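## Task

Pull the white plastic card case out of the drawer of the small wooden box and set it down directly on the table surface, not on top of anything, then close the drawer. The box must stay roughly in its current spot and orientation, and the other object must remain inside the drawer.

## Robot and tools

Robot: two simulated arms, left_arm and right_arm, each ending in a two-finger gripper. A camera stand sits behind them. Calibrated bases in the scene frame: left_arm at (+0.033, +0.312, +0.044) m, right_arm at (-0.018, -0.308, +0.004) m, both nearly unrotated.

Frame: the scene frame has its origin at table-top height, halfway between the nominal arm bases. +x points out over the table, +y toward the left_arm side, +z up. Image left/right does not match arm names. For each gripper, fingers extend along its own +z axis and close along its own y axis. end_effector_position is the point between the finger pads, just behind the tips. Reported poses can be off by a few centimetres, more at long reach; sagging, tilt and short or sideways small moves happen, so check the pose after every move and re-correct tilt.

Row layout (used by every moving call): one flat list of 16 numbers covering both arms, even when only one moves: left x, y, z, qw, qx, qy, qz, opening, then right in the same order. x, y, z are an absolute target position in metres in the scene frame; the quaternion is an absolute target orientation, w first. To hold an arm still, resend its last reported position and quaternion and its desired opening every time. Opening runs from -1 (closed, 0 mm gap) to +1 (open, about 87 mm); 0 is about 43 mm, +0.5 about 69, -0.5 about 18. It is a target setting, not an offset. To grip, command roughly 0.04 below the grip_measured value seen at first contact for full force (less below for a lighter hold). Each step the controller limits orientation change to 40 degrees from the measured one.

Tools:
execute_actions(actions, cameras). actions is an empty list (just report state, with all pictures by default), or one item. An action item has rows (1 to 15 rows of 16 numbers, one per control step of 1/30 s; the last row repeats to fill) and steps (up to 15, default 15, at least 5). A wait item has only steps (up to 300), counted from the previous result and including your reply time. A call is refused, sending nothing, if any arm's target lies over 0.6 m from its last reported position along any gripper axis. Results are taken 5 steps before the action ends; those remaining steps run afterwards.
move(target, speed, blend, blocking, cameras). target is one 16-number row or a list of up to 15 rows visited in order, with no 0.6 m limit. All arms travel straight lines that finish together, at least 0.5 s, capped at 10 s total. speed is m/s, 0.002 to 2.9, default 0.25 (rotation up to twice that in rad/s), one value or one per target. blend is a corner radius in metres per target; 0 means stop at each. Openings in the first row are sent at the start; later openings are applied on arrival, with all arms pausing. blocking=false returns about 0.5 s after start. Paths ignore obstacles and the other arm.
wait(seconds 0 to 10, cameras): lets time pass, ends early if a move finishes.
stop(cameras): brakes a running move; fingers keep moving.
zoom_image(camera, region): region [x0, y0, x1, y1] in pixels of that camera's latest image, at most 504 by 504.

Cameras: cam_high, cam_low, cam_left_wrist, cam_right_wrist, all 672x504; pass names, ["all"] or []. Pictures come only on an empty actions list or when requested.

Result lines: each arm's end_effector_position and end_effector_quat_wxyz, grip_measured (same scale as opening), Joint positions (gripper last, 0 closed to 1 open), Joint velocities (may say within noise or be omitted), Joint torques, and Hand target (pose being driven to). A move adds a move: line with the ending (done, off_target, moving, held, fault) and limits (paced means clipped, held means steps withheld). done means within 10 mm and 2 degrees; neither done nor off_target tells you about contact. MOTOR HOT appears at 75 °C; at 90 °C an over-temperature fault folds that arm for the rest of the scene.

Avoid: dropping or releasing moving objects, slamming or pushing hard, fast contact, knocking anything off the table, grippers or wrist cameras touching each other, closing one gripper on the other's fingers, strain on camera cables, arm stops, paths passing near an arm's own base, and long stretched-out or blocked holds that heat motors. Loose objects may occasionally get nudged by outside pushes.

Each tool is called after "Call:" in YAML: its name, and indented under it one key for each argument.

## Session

Call:
execute_actions:
  actions: []

Call:
zoom_image:
  camera: "cam_high"
  region: [200, 120, 480, 330]

Scene clock: 0.00 s of 6000.00 s.
left_arm: end_effector_position=(+0.3957, +0.3447, +0.0645) grip_measured=+1.000 end_effector_quat_wxyz=(+0.508, -0.083, +0.853, +0.090) | right_arm: end_effector_position=(+0.3522, -0.3487, +0.0525) grip_measured=+1.000 end_effector_quat_wxyz=(+0.566, +0.091, +0.816, -0.076)
Joint positions: left_arm=[-0.026 1.561 0.39 0.665 -0.267 -0.068 1] | right_arm=[0.013 1.515 0.345 0.807 0.214 0.057 1]
Joint velocities: within noise
Joint torques (N m): no reading
Motor temperatures (°C): left_arm=[25 35 31 27 24 26 23] | right_arm=[25 28 27 27 27 27 27]
Heat: left arm: 35 °C; right arm: 28 °C.
Hand target: left_arm +0.3973, +0.3446, +0.0669; +0.510, -0.084, +0.851, +0.089 | right_arm +0.3573, -0.3489, +0.0612; +0.578, +0.092, +0.807, -0.075
camera_calibration:
cam_left_wrist: T_world_to_cam=[[0.242405, -0.967143, -0.0766379, 0.240447], [-0.94776, -0.219182, -0.231757, 0.490265], [0.207344, 0.128813, -0.96975, 0.0807564], [0, 0, 0, 1]] pos_world=[0.389624, 0.329601, 0.210363]
cam_right_wrist: T_world_to_cam=[[-0.225962, -0.973285, 0.040707, -0.26374], [-0.922062, 0.200216, -0.331231, 0.431656], [0.314232, -0.11238, -0.942671, 0.0397447], [0, 0, 0, 1]] pos_world=[0.32593, -0.338653, 0.19118]

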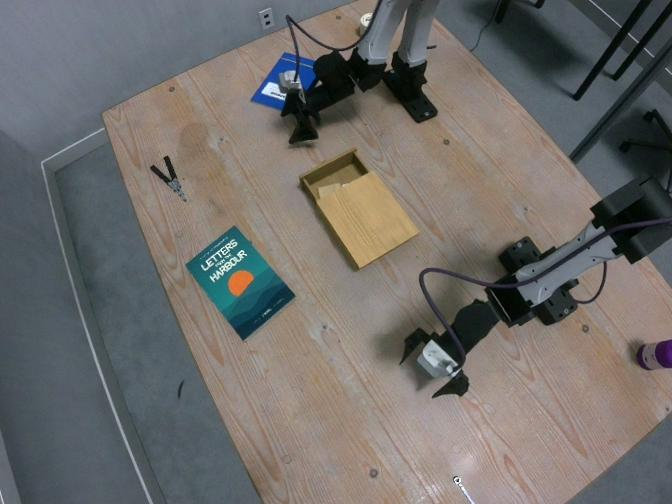

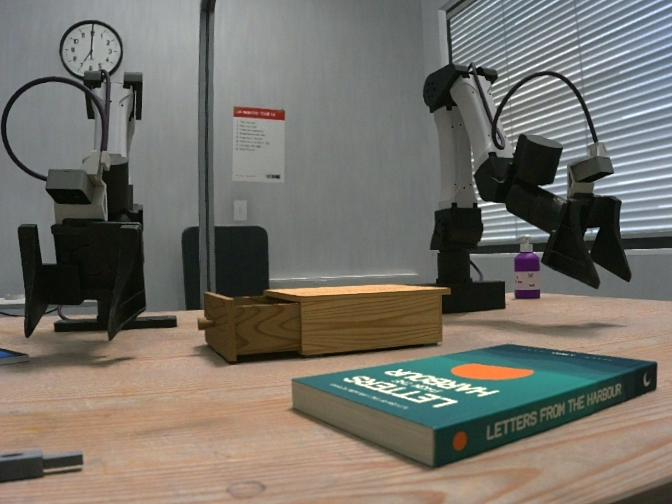

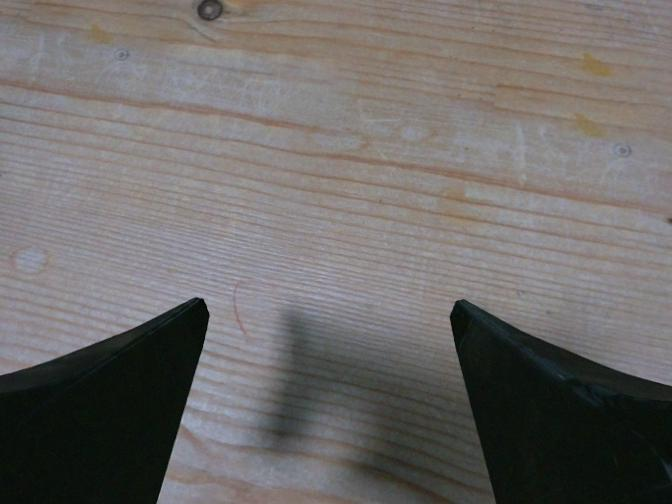

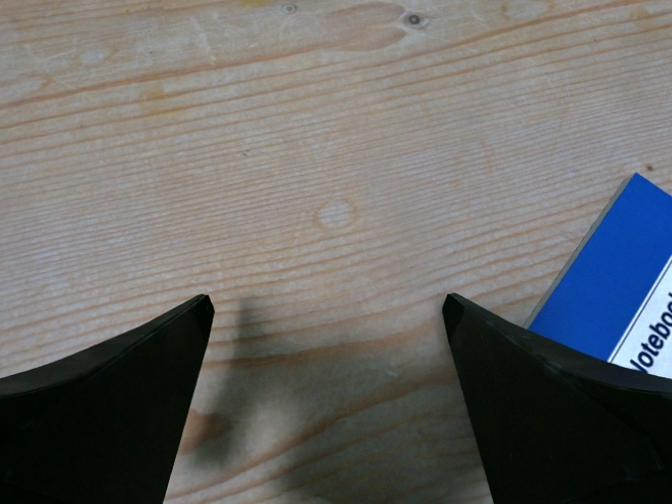

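Scaled by 1.800 from the camera's 672x504 image, which has a finer 960x720 frame.

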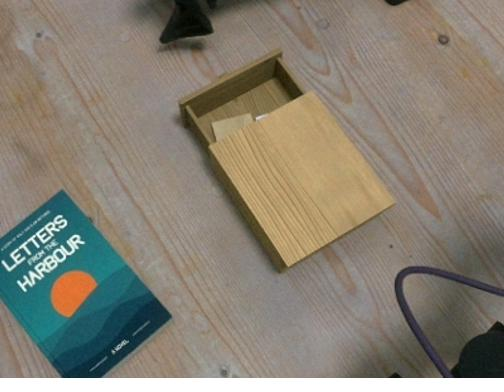

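Call:
move:
  target: [0.38,0.28,0.18,0.574,0,0.819,0,-0.5,0.27,-0.15,0.19,0.374,0,0.927,0,-0.6]
  speed: 0.3
  cameras: ["all"]

Scene clock: 4.47 s of 6000.00 s.
left_arm: end_effector_position=(+0.3769, +0.2849, +0.1704) grip_measured=-0.500 end_effector_quat_wxyz=(+0.567, -0.009, +0.823, +0.008) | right_arm: end_effector_position=(+0.2633, -0.1538, +0.1792) grip_measured=-0.600 end_effector_quat_wxyz=(+0.363, -0.010, +0.932, -0.005)
Joint positions: left_arm=[-0.154 1.066 0.461 0.235 -0.17 -0.063 0.25] | right_arm=[0.705 1.317 1.173 -0.804 0.438 0.511 0.2]
Joint torques (N m): left_arm=[-0.44 -3 9.31 2.21 0.11 0.22] | right_arm=[0.14 -2.97 12.36 1.24 0.33 -0.03]
Heat: left arm: 35 °C; right arm: 29 °C.
Hand target: left_arm +0.3799, +0.2801, +0.1801; +0.574, +0.000, +0.819, +0.000 | right_arm +0.2697, -0.1501, +0.1899; +0.374, +0.000, +0.927, +0.000
Off the commanded pose: left_arm 0.011 m, 2 deg | right_arm 0.013 m, 2 deg.
Kept back: nothing.
move: off_target (left_arm, right_arm)
camera_calibration:
cam_left_wrist: T_world_to_cam=[[0.0338075, -0.999379, -0.00990188, 0.271741], [-0.936364, -0.028209, -0.349895, 0.445308], [0.349398, 0.0211008, -0.936737, 0.1665], [0, 0, 0, 1]] pos_world=[0.349608, 0.28062, 0.314468]
cam_right_wrist: T_world_to_cam=[[0.0313822, -0.999105, 0.0283513, -0.168704], [-0.990442, -0.0272734, 0.135207, 0.252039], [-0.134313, -0.0323234, -0.990412, 0.348046], [0, 0, 0, 1]] pos_world=[0.301671, -0.150429, 0.315414]

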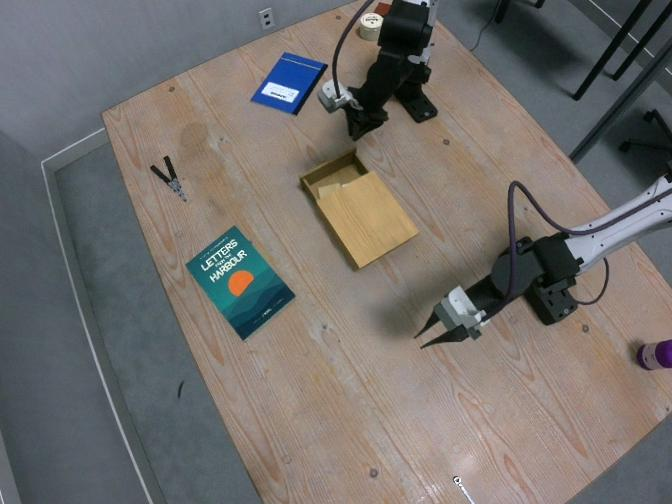

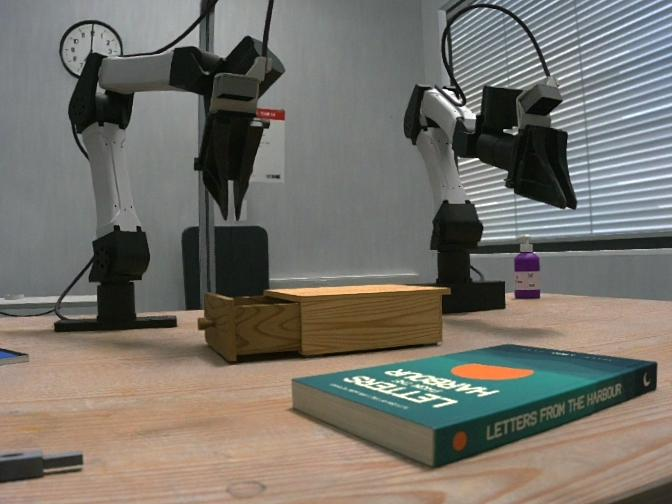

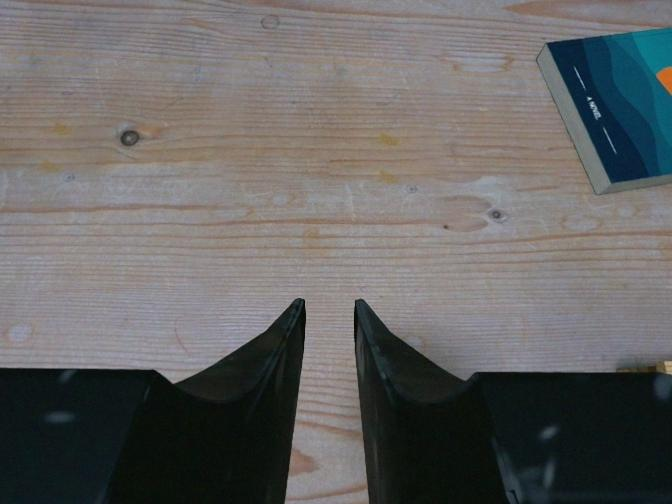

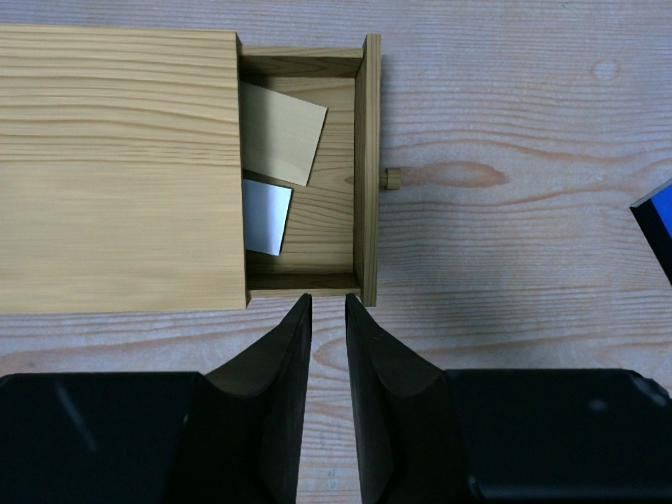

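Call:
zoom_image:
  camera: "cam_right_wrist"
  region: [220, 20, 430, 320]

Scaled by 1.680 from the camera's 672x504 image, which has a finer 960x720 frame.

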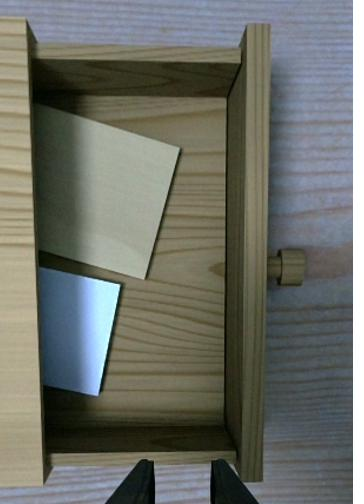

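Call:
move:
  target:
    - [0.35,0.10,0.16,0.161,0.377,0.910,-0.067,-1,0.325,-0.150,0.12,0.1305,0,0.9914,0,-1]
    - [0.335,0.0,0.105,0.161,0.377,0.910,-0.067,-1,0.325,-0.148,0.115,0.1305,0,0.9914,0,-1]
  speed: 0.3
  blend: [0.02,0]
  cameras: ["all"]

Scene clock: 9.07 s of 6000.00 s.
left_arm: end_effector_position=(+0.3251, +0.0032, +0.1014) grip_measured=-0.993 end_effector_quat_wxyz=(+0.146, +0.385, +0.909, -0.070) | right_arm: end_effector_position=(+0.3198, -0.1510, +0.1148) grip_measured=-0.973 end_effector_quat_wxyz=(+0.130, +0.003, +0.991, -0.005)
Joint positions: left_arm=[-0.804 2.027 1.614 -0.832 0.012 -0.008 0.004] | right_arm=[0.473 1.877 1.629 -1.091 0.12 0.435 0.013]
Joint torques (N m): left_arm=[0.5 -9.32 8.76 1.41 -0.13 0.07] | right_arm=[-0.21 -6.34 10.39 0.62 0.01 -0.21]
Heat: left arm: 36 °C; right arm: 29 °C.
Hand target: left_arm +0.3349, +0.0001, +0.1051; +0.161, +0.377, +0.910, -0.067 | right_arm +0.3249, -0.1481, +0.1149; +0.131, +0.000, +0.991, +0.000
Off the commanded pose: left_arm 0.011 m, 2 deg | right_arm 0.006 m, 1 deg.
Kept back: nothing.
move: off_target (left_arm)
camera_calibration:
cam_left_wrist: T_world_to_cam=[[-0.719377, -0.694619, 0.00144332, 0.23405], [-0.600986, 0.623446, 0.50013, 0.167406], [-0.3483, 0.358915, -0.865949, 0.344516], [0, 0, 0, 1]] pos_world=[0.388973, -0.0654447, 0.214271]
cam_right_wrist: T_world_to_cam=[[0.0134201, -0.999837, 0.0121048, -0.158437], [-0.815288, -0.00393266, 0.579043, 0.213355], [-0.578901, -0.0176397, -0.815207, 0.416185], [0, 0, 0, 1]] pos_world=[0.417002, -0.15023, 0.217653]

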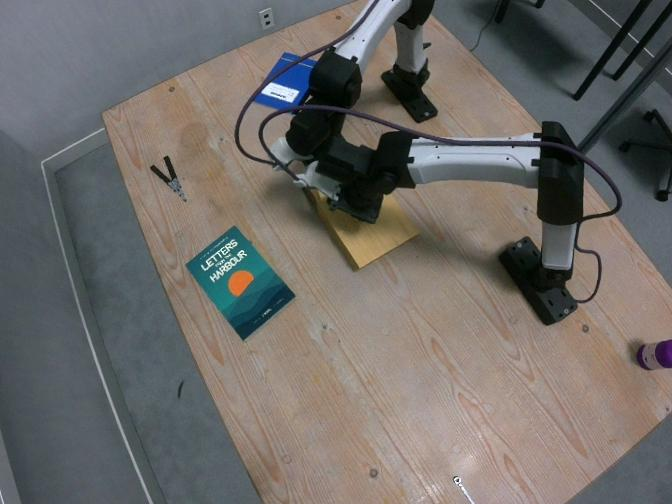

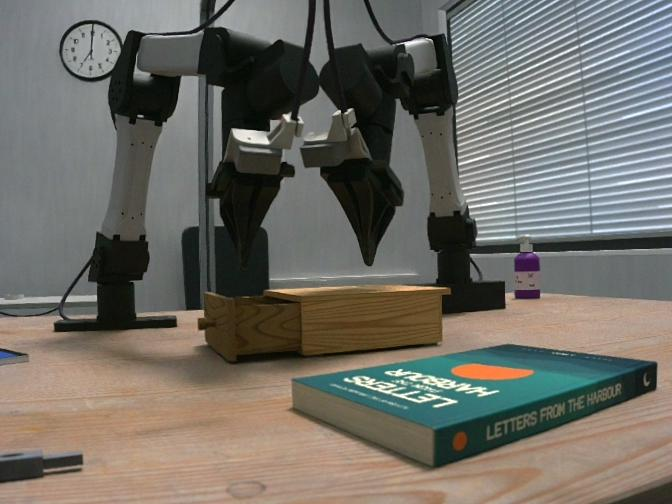

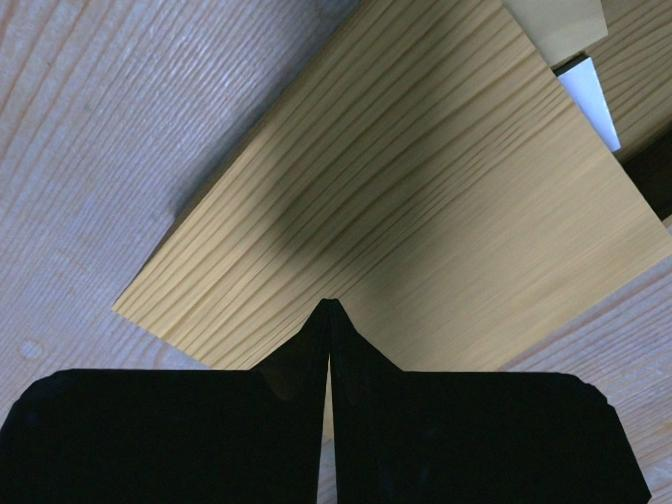

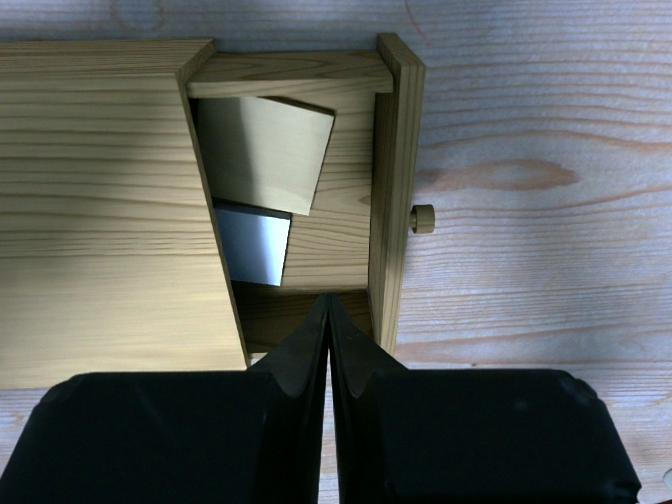

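Call:
move:
  target:
    - [0.340,0.0,0.085,0.161,0.377,0.910,-0.067,-1,0.338,-0.148,0.08,0.1305,0,0.9914,0,-1]
    - [0.340,0.0,0.045,0.161,0.377,0.910,-0.067,-1,0.338,-0.148,0.055,0.1305,0,0.9914,0,-1]
    - [0.340,0.0,0.045,0.161,0.377,0.910,-0.067,-1,0.338,-0.205,0.055,0.1305,0,0.9914,0,-1]
  speed: [0.12,0.06,0.05]
  cameras: ["all"]

Scene clock: 10.07 s of 6000.00 s.
left_arm: end_effector_position=(+0.3362, -0.0036, +0.0963) grip_measured=-0.993 end_effector_quat_wxyz=(+0.163, +0.380, +0.907, -0.076) | right_arm: end_effector_position=(+0.3242, -0.1504, +0.1025) grip_measured=-0.973 end_effector_quat_wxyz=(+0.126, +0.002, +0.992, -0.006)
Joint positions: left_arm=[-0.797 2.045 1.614 -0.777 0.011 -0.009 0.004] | right_arm=[0.469 1.903 1.617 -1.06 0.119 0.43 0.013]
Joint torques (N m): left_arm=[0.51 -8.91 6.01 1.51 -0.11 0.14] | right_arm=[0.16 -8.13 8.38 0.63 0.09 -0.14]
Heat: left arm: 36 °C; right arm: 29 °C.
Hand target: left_arm +0.3393, +0.0001, +0.0875; +0.161, +0.377, +0.910, -0.067 | right_arm +0.3257, -0.1497, +0.1041; +0.130, +0.002, +0.992, -0.005
Off the commanded pose: left_arm 0.052 m, 1 deg | right_arm 0.074 m, 1 deg.
Kept back: nothing.
move: held (right_arm; a check stopped the path), off_target (left_arm; braked when a check withheld steps of right_arm); path passed 0 of 3 targets; limits=held
pose unreachable (right arm): on one or more control steps of this call this arm could not follow its commanded pose, so it was not sent that pose on those steps. It may still have moved: this result reports where it is.
cause: moving toward the commanded pose would bring a part of the arm too close to another arm (this arm's wrist (the part past joint 4) and the left arm's wrist camera, 30 mm apart when this arm was first held).
camera_calibration:
cam_left_wrist: T_world_to_cam=[[-0.713453, -0.700702, 0.00138674, 0.235264], [-0.618732, 0.630918, 0.468094, 0.18994], [-0.328869, 0.333105, -0.883678, 0.341455], [0, 0, 0, 1]] pos_world=[0.397665, -0.0687269, 0.2125]
cam_right_wrist: T_world_to_cam=[[0.0144197, -0.999773, 0.0156559, -0.1584], [-0.810547, -0.00251926, 0.585669, 0.222006], [-0.585497, -0.021135, -0.810399, 0.409823], [0, 0, 0, 1]] pos_world=[0.42218, -0.149143, 0.204579]

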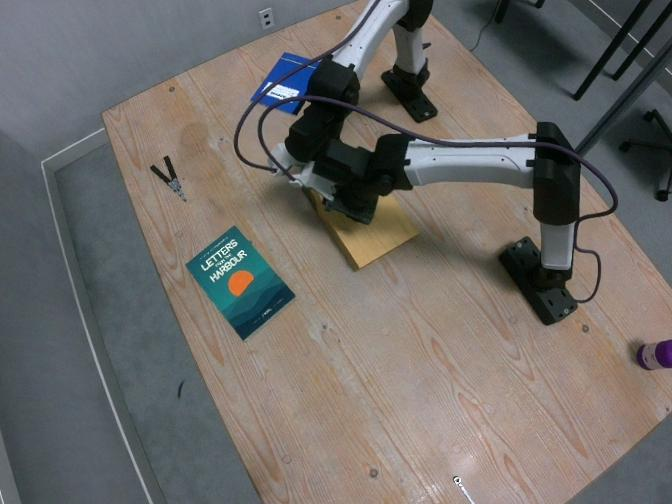

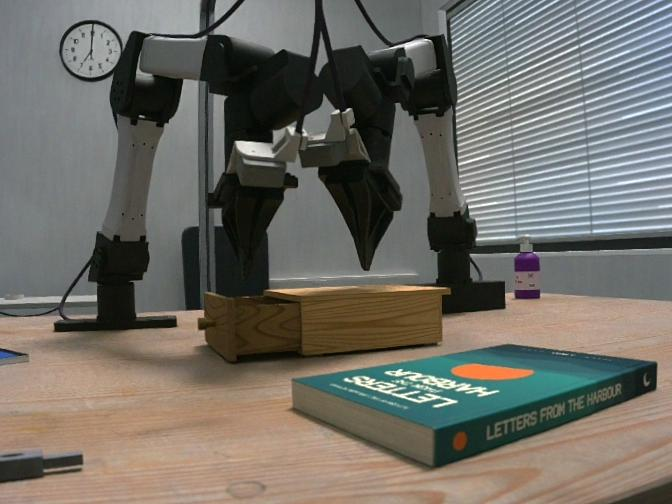

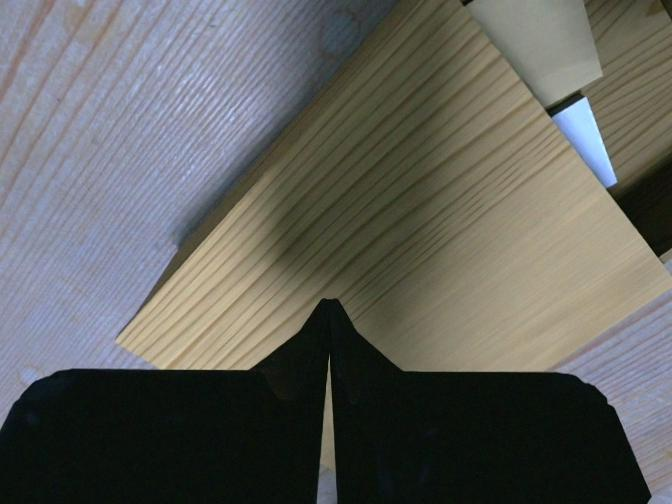

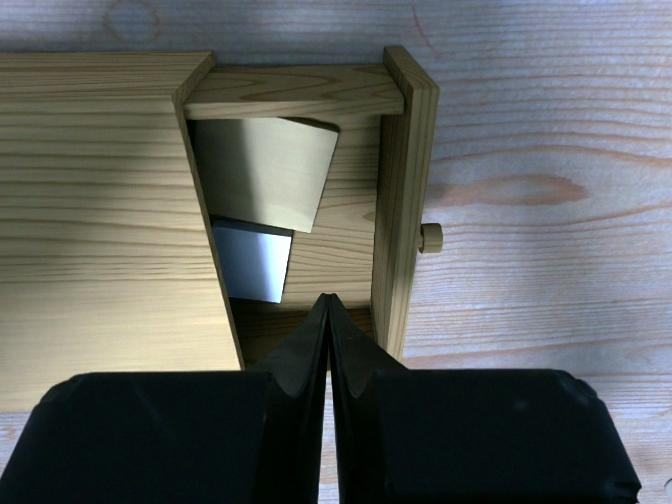

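Call:
move:
  target:
    - [0.33,0.06,0.12,0.1305,0,0.9914,0,-1,0.326,-0.150,0.105,0.1305,0,0.9914,0,-1]
    - [0.33,0.05,0.09,0.1305,0,0.9914,0,-1,0.336,-0.147,0.08,0.1305,0,0.9914,0,-1]
    - [0.33,0.05,0.045,0.1305,0,0.9914,0,-1,0.338,-0.147,0.052,0.1305,0,0.9914,0,-1]
    - [0.33,0.05,0.045,0.1305,0,0.9914,0,-1,0.338,-0.205,0.052,0.1305,0,0.9914,0,-1]
  speed: [0.15,0.12,0.06,0.05]
  cameras: ["all"]

Scene clock: 16.83 s of 6000.00 s.
left_arm: end_effector_position=(+0.3354, +0.0370, +0.0711) grip_measured=-0.993 end_effector_quat_wxyz=(+0.148, +0.001, +0.988, -0.033) | right_arm: end_effector_position=(+0.3358, -0.1787, +0.0453) grip_measured=-0.973 end_effector_quat_wxyz=(+0.115, +0.001, +0.993, +0.034)
Joint positions: left_arm=[-0.732 2.008 1.467 -0.764 -0.148 -0.715 0.003] | right_arm=[0.348 1.929 1.419 -0.82 0.007 0.318 0.013]
Joint torques (N m): left_arm=[0.32 -6.17 3.92 1.21 -0.36 0.15] | right_arm=[-2.96 -10.58 5.93 0.57 0.72 -0.58]
Heat: left arm: 39 °C; right arm: 30 °C.
Hand target: left_arm +0.3291, +0.0505, +0.0464; +0.130, +0.001, +0.991, +0.000 | right_arm +0.3375, -0.2042, +0.0518; +0.128, +0.001, +0.992, +0.000
Off the commanded pose: left_arm 0.030 m, 4 deg | right_arm 0.027 m, 4 deg.
Kept back: nothing.
move: off_target (left_arm, right_arm)
camera_calibration:
cam_left_wrist: T_world_to_cam=[[-0.0102958, -0.99855, 0.0528324, 0.0347969], [-0.851079, 0.0364874, 0.523769, 0.27153], [-0.524937, -0.0395719, -0.85022, 0.382476], [0, 0, 0, 1]] pos_world=[0.432227, 0.0399743, 0.181131]
cam_right_wrist: T_world_to_cam=[[0.026901, -0.997539, -0.0647541, -0.186179], [-0.797184, -0.0604917, 0.600699, 0.249284], [-0.603137, 0.0354615, -0.796849, 0.385112], [0, 0, 0, 1]] pos_world=[0.436009, -0.184298, 0.145075]

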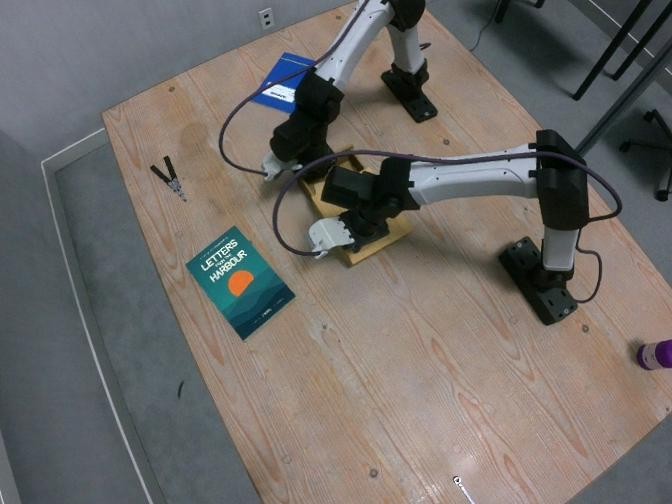

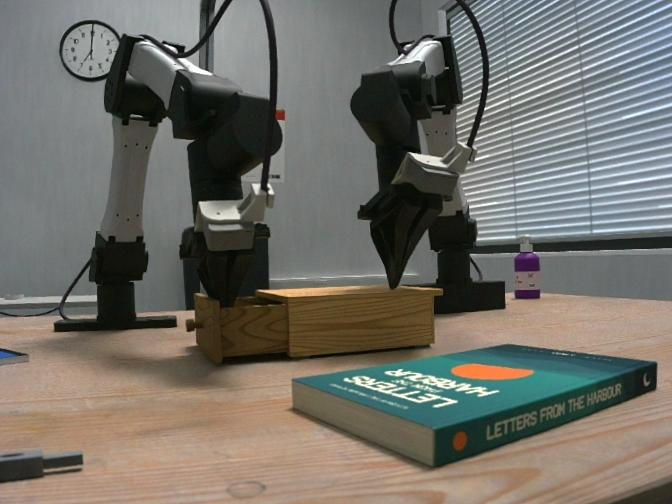

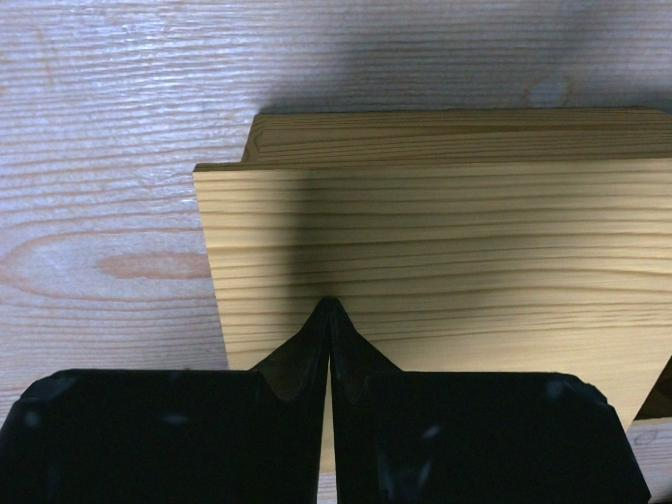

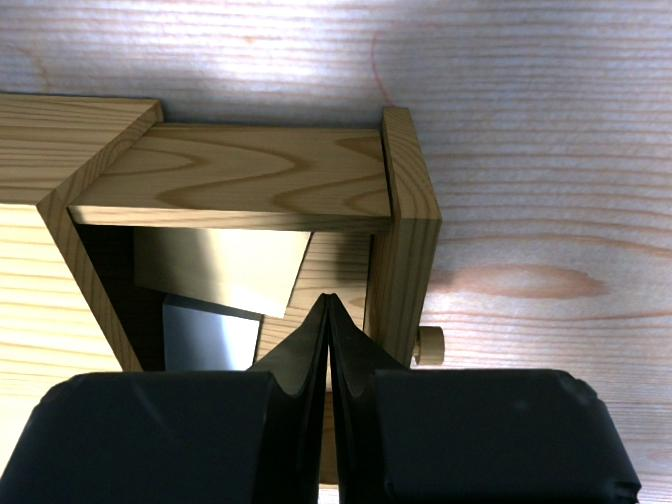

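Call:
move:
  target:
    - [0.33,0.05,0.13,0.1305,0,0.9914,0,-1,0.336,-0.160,0.09,0.1305,0,0.9914,0,-1]
    - [0.36,0.16,0.18,0.1305,0,0.9914,0,-1,0.27,-0.15,0.19,0.374,0,0.927,0,-1]
  speed: 0.25
  blend: [0.02,0]
  cameras: ["cam_high","cam_right_wrist"]

Call:
zoom_image:
  camera: "cam_right_wrist"
  region: [180, 20, 430, 320]

Scene clock: 18.97 s of 6000.00 s.
left_arm: end_effector_position=(+0.3586, +0.1632, +0.1655) grip_measured=-0.993 end_effector_quat_wxyz=(+0.117, -0.004, +0.993, +0.014) | right_arm: end_effector_position=(+0.2670, -0.1515, +0.1828) grip_measured=-0.973 end_effector_quat_wxyz=(+0.356, -0.010, +0.935, -0.007)
Joint positions: left_arm=[-0.438 1.85 1.638 -1.158 -0.127 -0.438 0.003] | right_arm=[0.699 1.349 1.219 -0.835 0.43 0.512 0.013]
Joint torques (N m): left_arm=[0.1 -10.35 8.57 0.92 0.04 0.21] | right_arm=[0.75 -5.64 7.91 1.4 0.33 -0.03]
Motor temperatures (°C): left_arm=[25 40 35 29 24 26 23] | right_arm=[25 30 29 29 27 27 27]
Heat: left arm: 40 °C; right arm: 30 °C.
Hand target: left_arm +0.3598, +0.1601, +0.1799; +0.131, +0.000, +0.991, +0.000 | right_arm +0.2699, -0.1500, +0.1901; +0.374, +0.000, +0.928, +0.000
Off the commanded pose: left_arm 0.015 m, 2 deg | right_arm 0.008 m, 3 deg.
Kept back: nothing.
move: off_target (left_arm, right_arm)
camera_calibration:
cam_right_wrist: T_world_to_cam=[[0.029491, -0.999039, 0.0324298, -0.166995], [-0.988169, -0.0242543, 0.151437, 0.252178], [-0.150505, -0.0365121, -0.987935, 0.355405], [0, 0, 0, 1]] pos_world=[0.30761, -0.147742, 0.318344]
Images, in order (width x height): cam_high 672x504, cam_right_wrist 672x504.

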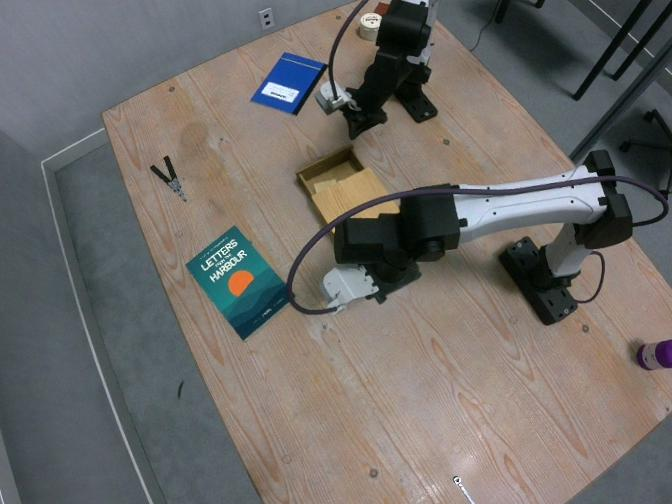

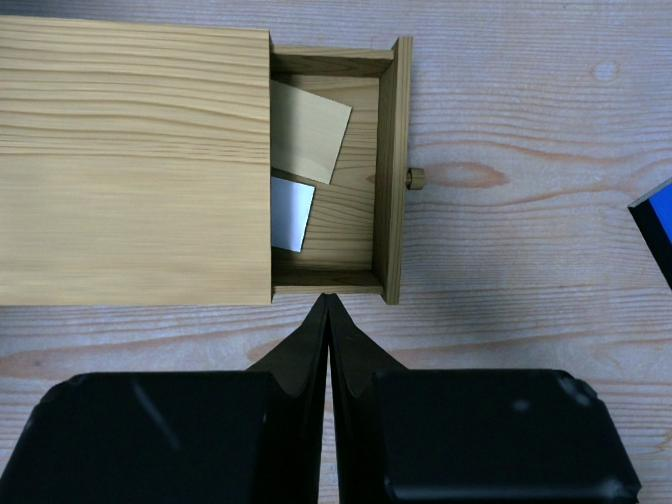

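Scaled by 1.680 from the camera's 672x504 image, which has a finer 960x720 frame.

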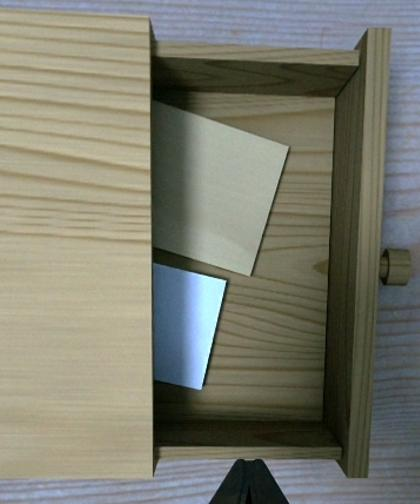

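Call:
move:
  target:
    - [0.33,0.26,0.18,0.1305,0,0.9914,0,-1,0.293,-0.145,0.13,0.129,0.017,0.983,0.129,-1]
    - [0.33,0.26,0.18,0.1305,0,0.9914,0,-1,0.293,-0.133,0.075,0.129,0.017,0.983,0.129,-1]
  speed: [0.2,0.12]
  cameras: ["cam_high","cam_right_wrist"]

Scene clock: 22.67 s of 6000.00 s.
left_arm: end_effector_position=(+0.3308, +0.2614, +0.1771) grip_measured=-0.993 end_effector_quat_wxyz=(+0.122, -0.003, +0.993, +0.009) | right_arm: end_effector_position=(+0.2895, -0.1375, +0.0786) grip_measured=-0.973 end_effector_quat_wxyz=(+0.126, +0.016, +0.984, +0.126)
Joint positions: left_arm=[-0.176 1.613 1.405 -1.126 -0.061 -0.179 0.003] | right_arm=[0.419 1.717 1.255 -0.776 -0.13 0.444 0.013]
Joint torques (N m): left_arm=[0.31 -8.06 5.65 1.27 0.1 0.24] | right_arm=[0.81 -5.48 7.76 1.07 -0.06 -0.07]
Heat: left arm: 42 °C; right arm: 30 °C.
Hand target: left_arm +0.3301, +0.2601, +0.1800; +0.130, +0.000, +0.991, +0.000 | right_arm +0.2929, -0.1331, +0.0751; +0.129, +0.017, +0.983, +0.129
Off the commanded pose: left_arm 0.003 m, 1 deg | right_arm 0.007 m, 1 deg.
Kept back: nothing.
move: done
camera_calibration:
cam_right_wrist: T_world_to_cam=[[0.0199269, -0.968498, -0.248223, -0.121154], [-0.811107, -0.160818, 0.562355, 0.188244], [-0.584558, 0.190129, -0.78876, 0.397522], [0, 0, 0, 1]] pos_world=[0.387475, -0.162645, 0.177616]
Images, in order (width x height): cam_high 672x504, cam_right_wrist 672x504.

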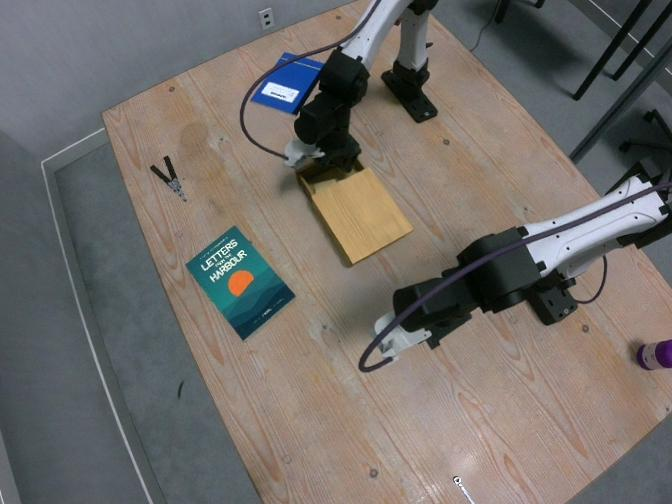

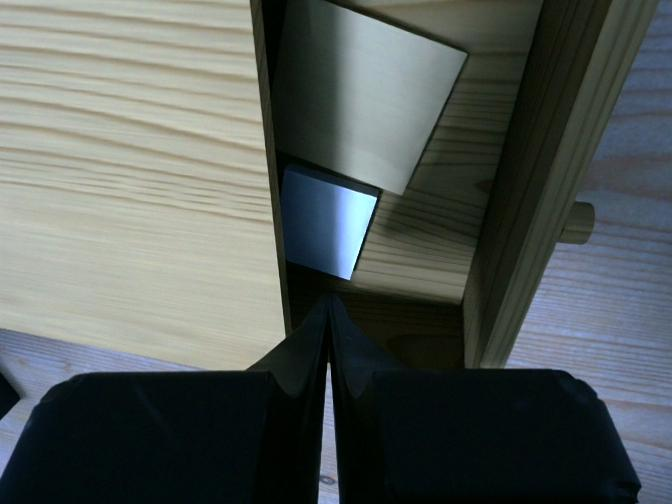

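Call:
move:
  target:
    - [0.33,0.26,0.18,0.1305,0,0.9914,0,-1,0.35,-0.15,0.085,0.129,0.017,0.983,0.129,-1]
    - [0.33,0.26,0.18,0.1305,0,0.9914,0,-1,0.355,-0.15,0.022,0.129,0.017,0.983,0.129,-1]
    - [0.33,0.26,0.18,0.1305,0,0.9914,0,-1,0.355,-0.10,0.022,0.129,0.017,0.983,0.129,-1]
    - [0.33,0.26,0.18,0.1305,0,0.9914,0,-1,0.353,-0.13,0.075,0.129,0.017,0.983,0.129,-1]
  speed: [0.15,0.08,0.06,0.15]
  cameras: ["cam_low","cam_right_wrist"]

Scene clock: 27.93 s of 6000.00 s.
left_arm: end_effector_position=(+0.3308, +0.2614, +0.1771) grip_measured=-0.993 end_effector_quat_wxyz=(+0.122, -0.003, +0.993, +0.009) | right_arm: end_effector_position=(+0.3428, -0.1339, +0.0478) grip_measured=-0.974 end_effector_quat_wxyz=(+0.097, +0.024, +0.989, +0.112)
Joint positions: left_arm=[-0.176 1.613 1.405 -1.126 -0.061 -0.179 0.003] | right_arm=[0.376 1.989 1.494 -0.81 -0.138 0.414 0.013]
Joint torques (N m): left_arm=[0.34 -8.05 5.68 1.26 0.11 0.23] | right_arm=[-0.17 -12.15 10.81 0.57 -0.16 -0.31]
Heat: left arm: 43 °C; right arm: 31 °C.
Hand target: left_arm +0.3301, +0.2601, +0.1800; +0.130, +0.000, +0.991, +0.000 | right_arm +0.3523, -0.1303, +0.0748; +0.129, +0.017, +0.983, +0.129
Off the commanded pose: left_arm 0.003 m, 1 deg | right_arm 0.029 m, 4 deg.
Kept back: nothing.
move: off_target (right_arm)
camera_calibration:
cam_right_wrist: T_world_to_cam=[[-0.00583962, -0.97442, -0.224658, -0.119515], [-0.777736, -0.136791, 0.613526, 0.238672], [-0.628564, 0.178307, -0.757043, 0.415795], [0, 0, 0, 1]] pos_world=[0.446279, -0.15795, 0.141494]
Images, in order (width x height): cam_low 672x504, cam_right_wrist 672x504.

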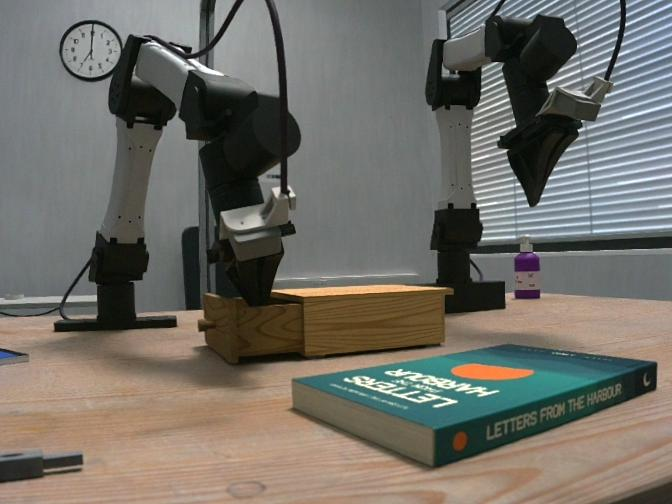

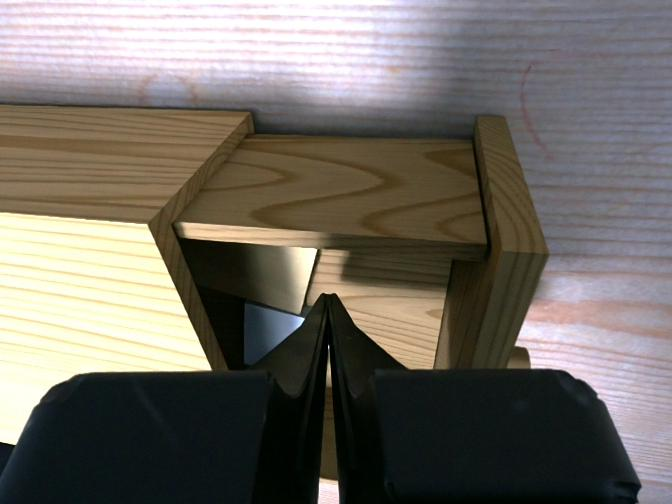

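Call:
move:
  target:
    - [0.33,0.26,0.18,0.1305,0,0.9914,0,-1,0.348,-0.15,0.05,0.129,0.017,0.983,0.129,-1]
    - [0.33,0.26,0.18,0.1305,0,0.9914,0,-1,0.340,-0.15,0.10,0.129,0.017,0.983,0.129,-1]
  speed: [0.08,0.1]
  cameras: ["cam_high","cam_right_wrist"]

Scene clock: 32.37 s of 6000.00 s.
left_arm: end_effector_position=(+0.3308, +0.2614, +0.1771) grip_measured=-0.993 end_effector_quat_wxyz=(+0.122, -0.003, +0.993, +0.009) | right_arm: end_effector_position=(+0.3317, -0.1502, +0.0779) grip_measured=-0.974 end_effector_quat_wxyz=(+0.099, +0.022, +0.987, +0.122)
Joint positions: left_arm=[-0.176 1.613 1.405 -1.126 -0.061 -0.179 0.003] | right_arm=[0.337 1.899 1.487 -0.889 -0.166 0.374 0.013]
Joint torques (N m): left_arm=[0.35 -8.03 5.61 1.25 0.1 0.22] | right_arm=[-0.17 -11.04 10.61 0.66 -0.02 -0.25]
Heat: left arm: 44 °C; right arm: 32 °C.
Hand target: left_arm +0.3301, +0.2601, +0.1800; +0.130, +0.000, +0.991, +0.000 | right_arm +0.3395, -0.1501, +0.0997; +0.129, +0.017, +0.983, +0.129
Off the commanded pose: left_arm 0.003 m, 1 deg | right_arm 0.024 m, 4 deg.
Kept back: nothing.
move: off_target (right_arm)
camera_calibration:
cam_right_wrist: T_world_to_cam=[[0.00141857, -0.969976, -0.243195, -0.129076], [-0.779736, -0.153339, 0.607041, 0.208072], [-0.626107, 0.188767, -0.756543, 0.435152], [0, 0, 0, 1]] pos_world=[0.434876, -0.175437, 0.171513]
Images, in order (width x height): cam_high 672x504, cam_right_wrist 672x504.

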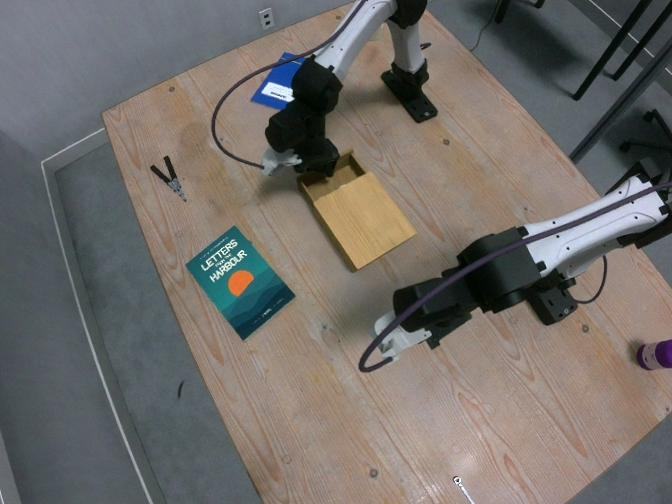

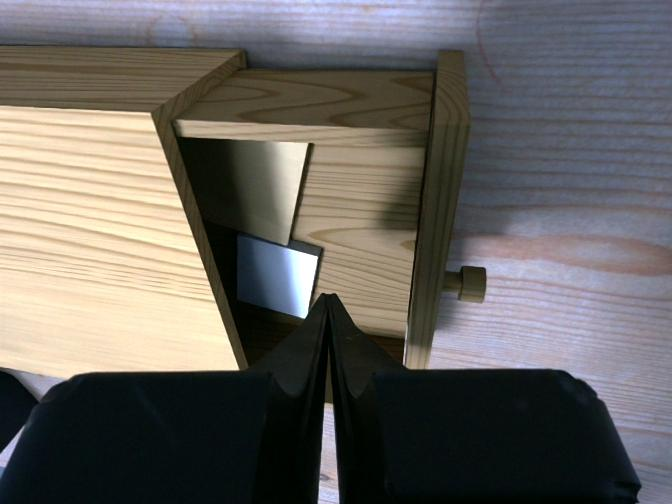

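Call:
move:
  target:
    - [0.33,0.26,0.18,0.1305,0,0.9914,0,-1,0.308,-0.145,0.095,0.1274,0.0282,0.9679,0.2146,-1]
    - [0.33,0.26,0.18,0.1305,0,0.9914,0,-1,0.308,-0.130,0.065,0.1274,0.0282,0.9679,0.2146,-1]
  speed: [0.12,0.1]
  cameras: ["cam_right_wrist"]

Scene clock: 35.03 s of 6000.00 s.
left_arm: end_effector_position=(+0.3308, +0.2614, +0.1771) grip_measured=-0.993 end_effector_quat_wxyz=(+0.122, -0.003, +0.993, +0.009) | right_arm: end_effector_position=(+0.3045, -0.1325, +0.0654) grip_measured=-0.974 end_effector_quat_wxyz=(+0.119, +0.028, +0.969, +0.213)
Joint positions: left_arm=[-0.176 1.613 1.405 -1.126 -0.061 -0.179 0.003] | right_arm=[0.331 1.757 1.199 -0.634 -0.321 0.42 0.013]
Joint torques (N m): left_arm=[0.35 -8.09 5.67 1.26 0.1 0.22] | right_arm=[0.65 -6.87 7.35 1.06 -0.11 -0.11]
Motor temperatures (°C): left_arm=[25 45 35 29 24 26 23] | right_arm=[25 32 30 29 27 27 27]
Heat: left arm: 45 °C; right arm: 32 °C.
Hand target: left_arm +0.3301, +0.2601, +0.1800; +0.130, +0.000, +0.991, +0.000 | right_arm +0.3080, -0.1301, +0.0651; +0.127, +0.028, +0.968, +0.215
Off the commanded pose: left_arm 0.003 m, 1 deg | right_arm 0.004 m, 1 deg.
Kept back: nothing.
move: done
camera_calibration:
cam_right_wrist: T_world_to_cam=[[0.01711, -0.909187, -0.416036, -0.100209], [-0.805683, -0.258944, 0.532751, 0.195812], [-0.5921, 0.326078, -0.736947, 0.411889], [0, 0, 0, 1]] pos_world=[0.403356, -0.174712, 0.157531]
Images, in order (width x height): cam_right_wrist 672x504.

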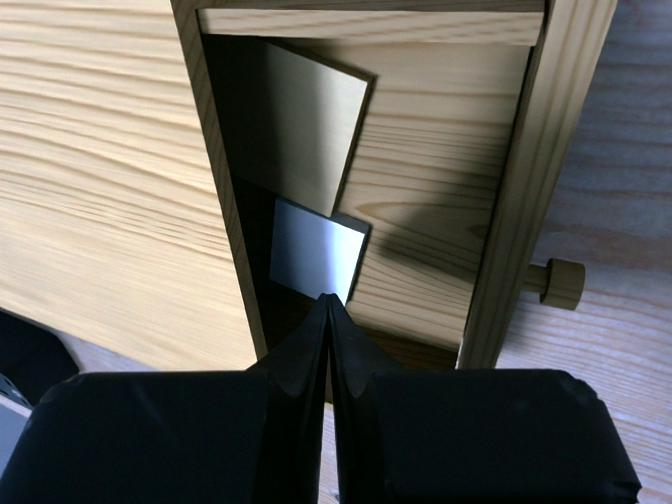

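Call:
move:
  target:
    - [0.33,0.26,0.18,0.1305,0,0.9914,0,-1,0.311,-0.130,0.018,0.1274,0.0282,0.9679,0.2146,-1]
    - [0.33,0.26,0.18,0.1305,0,0.9914,0,-1,0.311,-0.180,0.018,0.1274,0.0282,0.9679,0.2146,-1]
    - [0.33,0.26,0.18,0.1305,0,0.9914,0,-1,0.365,-0.180,0.016,0.1274,0.0282,0.9679,0.2146,-1]
    - [0.33,0.26,0.18,0.1305,0,0.9914,0,-1,0.33,-0.155,0.10,0.1274,0.0282,0.9679,0.2146,-1]
  speed: [0.07,0.06,0.06,0.1]
  cameras: ["cam_high","cam_right_wrist"]

Scene clock: 40.17 s of 6000.00 s.
left_arm: end_effector_position=(+0.3308, +0.2614, +0.1771) grip_measured=-0.993 end_effector_quat_wxyz=(+0.122, -0.003, +0.993, +0.009) | right_arm: end_effector_position=(+0.3221, -0.1571, +0.0796) grip_measured=-0.973 end_effector_quat_wxyz=(+0.099, +0.032, +0.972, +0.213)
Joint positions: left_arm=[-0.176 1.613 1.405 -1.126 -0.061 -0.179 0.003] | right_arm=[0.243 1.821 1.344 -0.782 -0.362 0.336 0.013]
Joint torques (N m): left_arm=[0.28 -8.06 5.61 1.26 0.1 0.23] | right_arm=[0.68 -10.29 10.77 0.7 -0.03 -0.1]
Heat: left arm: 46 °C; right arm: 32 °C.
Hand target: left_arm +0.3301, +0.2601, +0.1800; +0.130, +0.000, +0.991, +0.000 | right_arm +0.3295, -0.1550, +0.0999; +0.127, +0.028, +0.968, +0.215
Off the commanded pose: left_arm 0.003 m, 1 deg | right_arm 0.022 m, 3 deg.
Kept back: nothing.
move: off_target (right_arm)
camera_calibration:
cam_right_wrist: T_world_to_cam=[[0.000974181, -0.908926, -0.416956, -0.111741], [-0.782796, -0.260155, 0.565287, 0.185913], [-0.622277, 0.325841, -0.711758, 0.44843], [0, 0, 0, 1]] pos_world=[0.424688, -0.199315, 0.167488]
Images, in order (width x height): cam_high 672x504, cam_right_wrist 672x504.

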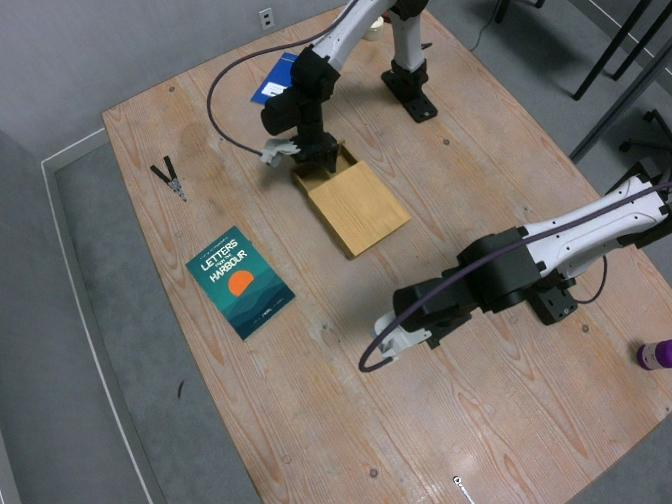

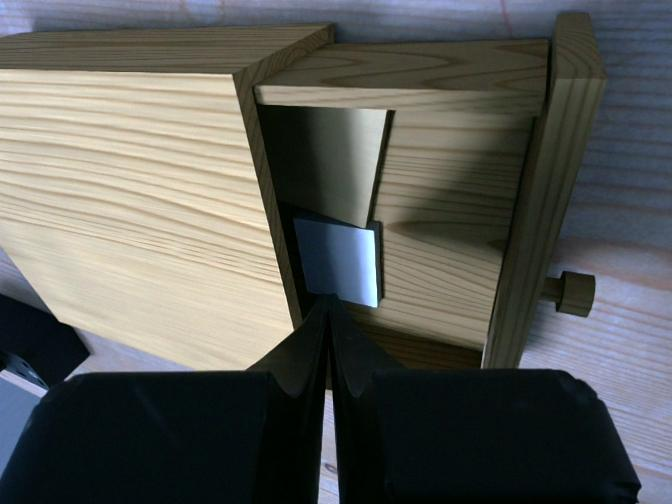

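Call:
move:
  target:
    - [0.33,0.26,0.18,0.1305,0,0.9914,0,-1,0.30,-0.17,0.19,0.374,0,0.927,0,-1]
  speed: 0.3
  cameras: ["cam_right_wrist"]

Call:
zoom_image:
  camera: "cam_high"
  region: [250, 120, 430, 270]

Scene clock: 42.37 s of 6000.00 s.
left_arm: end_effector_position=(+0.3308, +0.2614, +0.1771) grip_measured=-0.993 end_effector_quat_wxyz=(+0.122, -0.003, +0.993, +0.009) | right_arm: end_effector_position=(+0.2975, -0.1711, +0.1806) grip_measured=-0.973 end_effector_quat_wxyz=(+0.353, -0.009, +0.936, -0.006)
Joint positions: left_arm=[-0.176 1.613 1.405 -1.126 -0.061 -0.179 0.003] | right_arm=[0.569 1.394 1.241 -0.773 0.351 0.402 0.013]
Joint torques (N m): left_arm=[0.34 -8.05 5.65 1.24 0.1 0.23] | right_arm=[0.69 -6.53 8.12 1.49 0.32 -0.01]
Heat: left arm: 46 °C; right arm: 33 °C.
Hand target: left_arm +0.3301, +0.2601, +0.1800; +0.130, +0.000, +0.991, +0.000 | right_arm +0.2999, -0.1701, +0.1901; +0.374, +0.000, +0.928, +0.000
Off the commanded pose: left_arm 0.003 m, 1 deg | right_arm 0.010 m, 3 deg.
Kept back: nothing.
move: off_target (right_arm)
camera_calibration:
cam_right_wrist: T_world_to_cam=[[0.0288171, -0.999132, 0.0300754, -0.186651], [-0.987368, -0.0237624, 0.15665, 0.281034], [-0.1558, -0.0342097, -0.987196, 0.358965], [0, 0, 0, 1]] pos_world=[0.33879, -0.167531, 0.315958]
Images, in order (width x height): cam_right_wrist 672x504.

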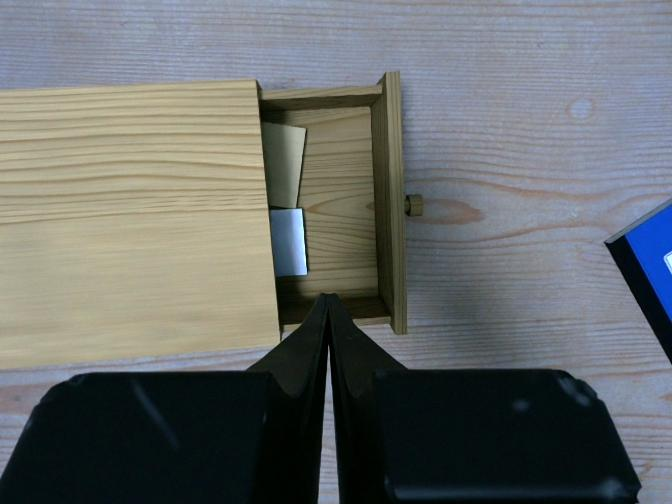

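This scene's latest camera images include none from cam_high. They are from: cam_right_wrist. cam_high's image comes with the result of a call that names it in "cameras".


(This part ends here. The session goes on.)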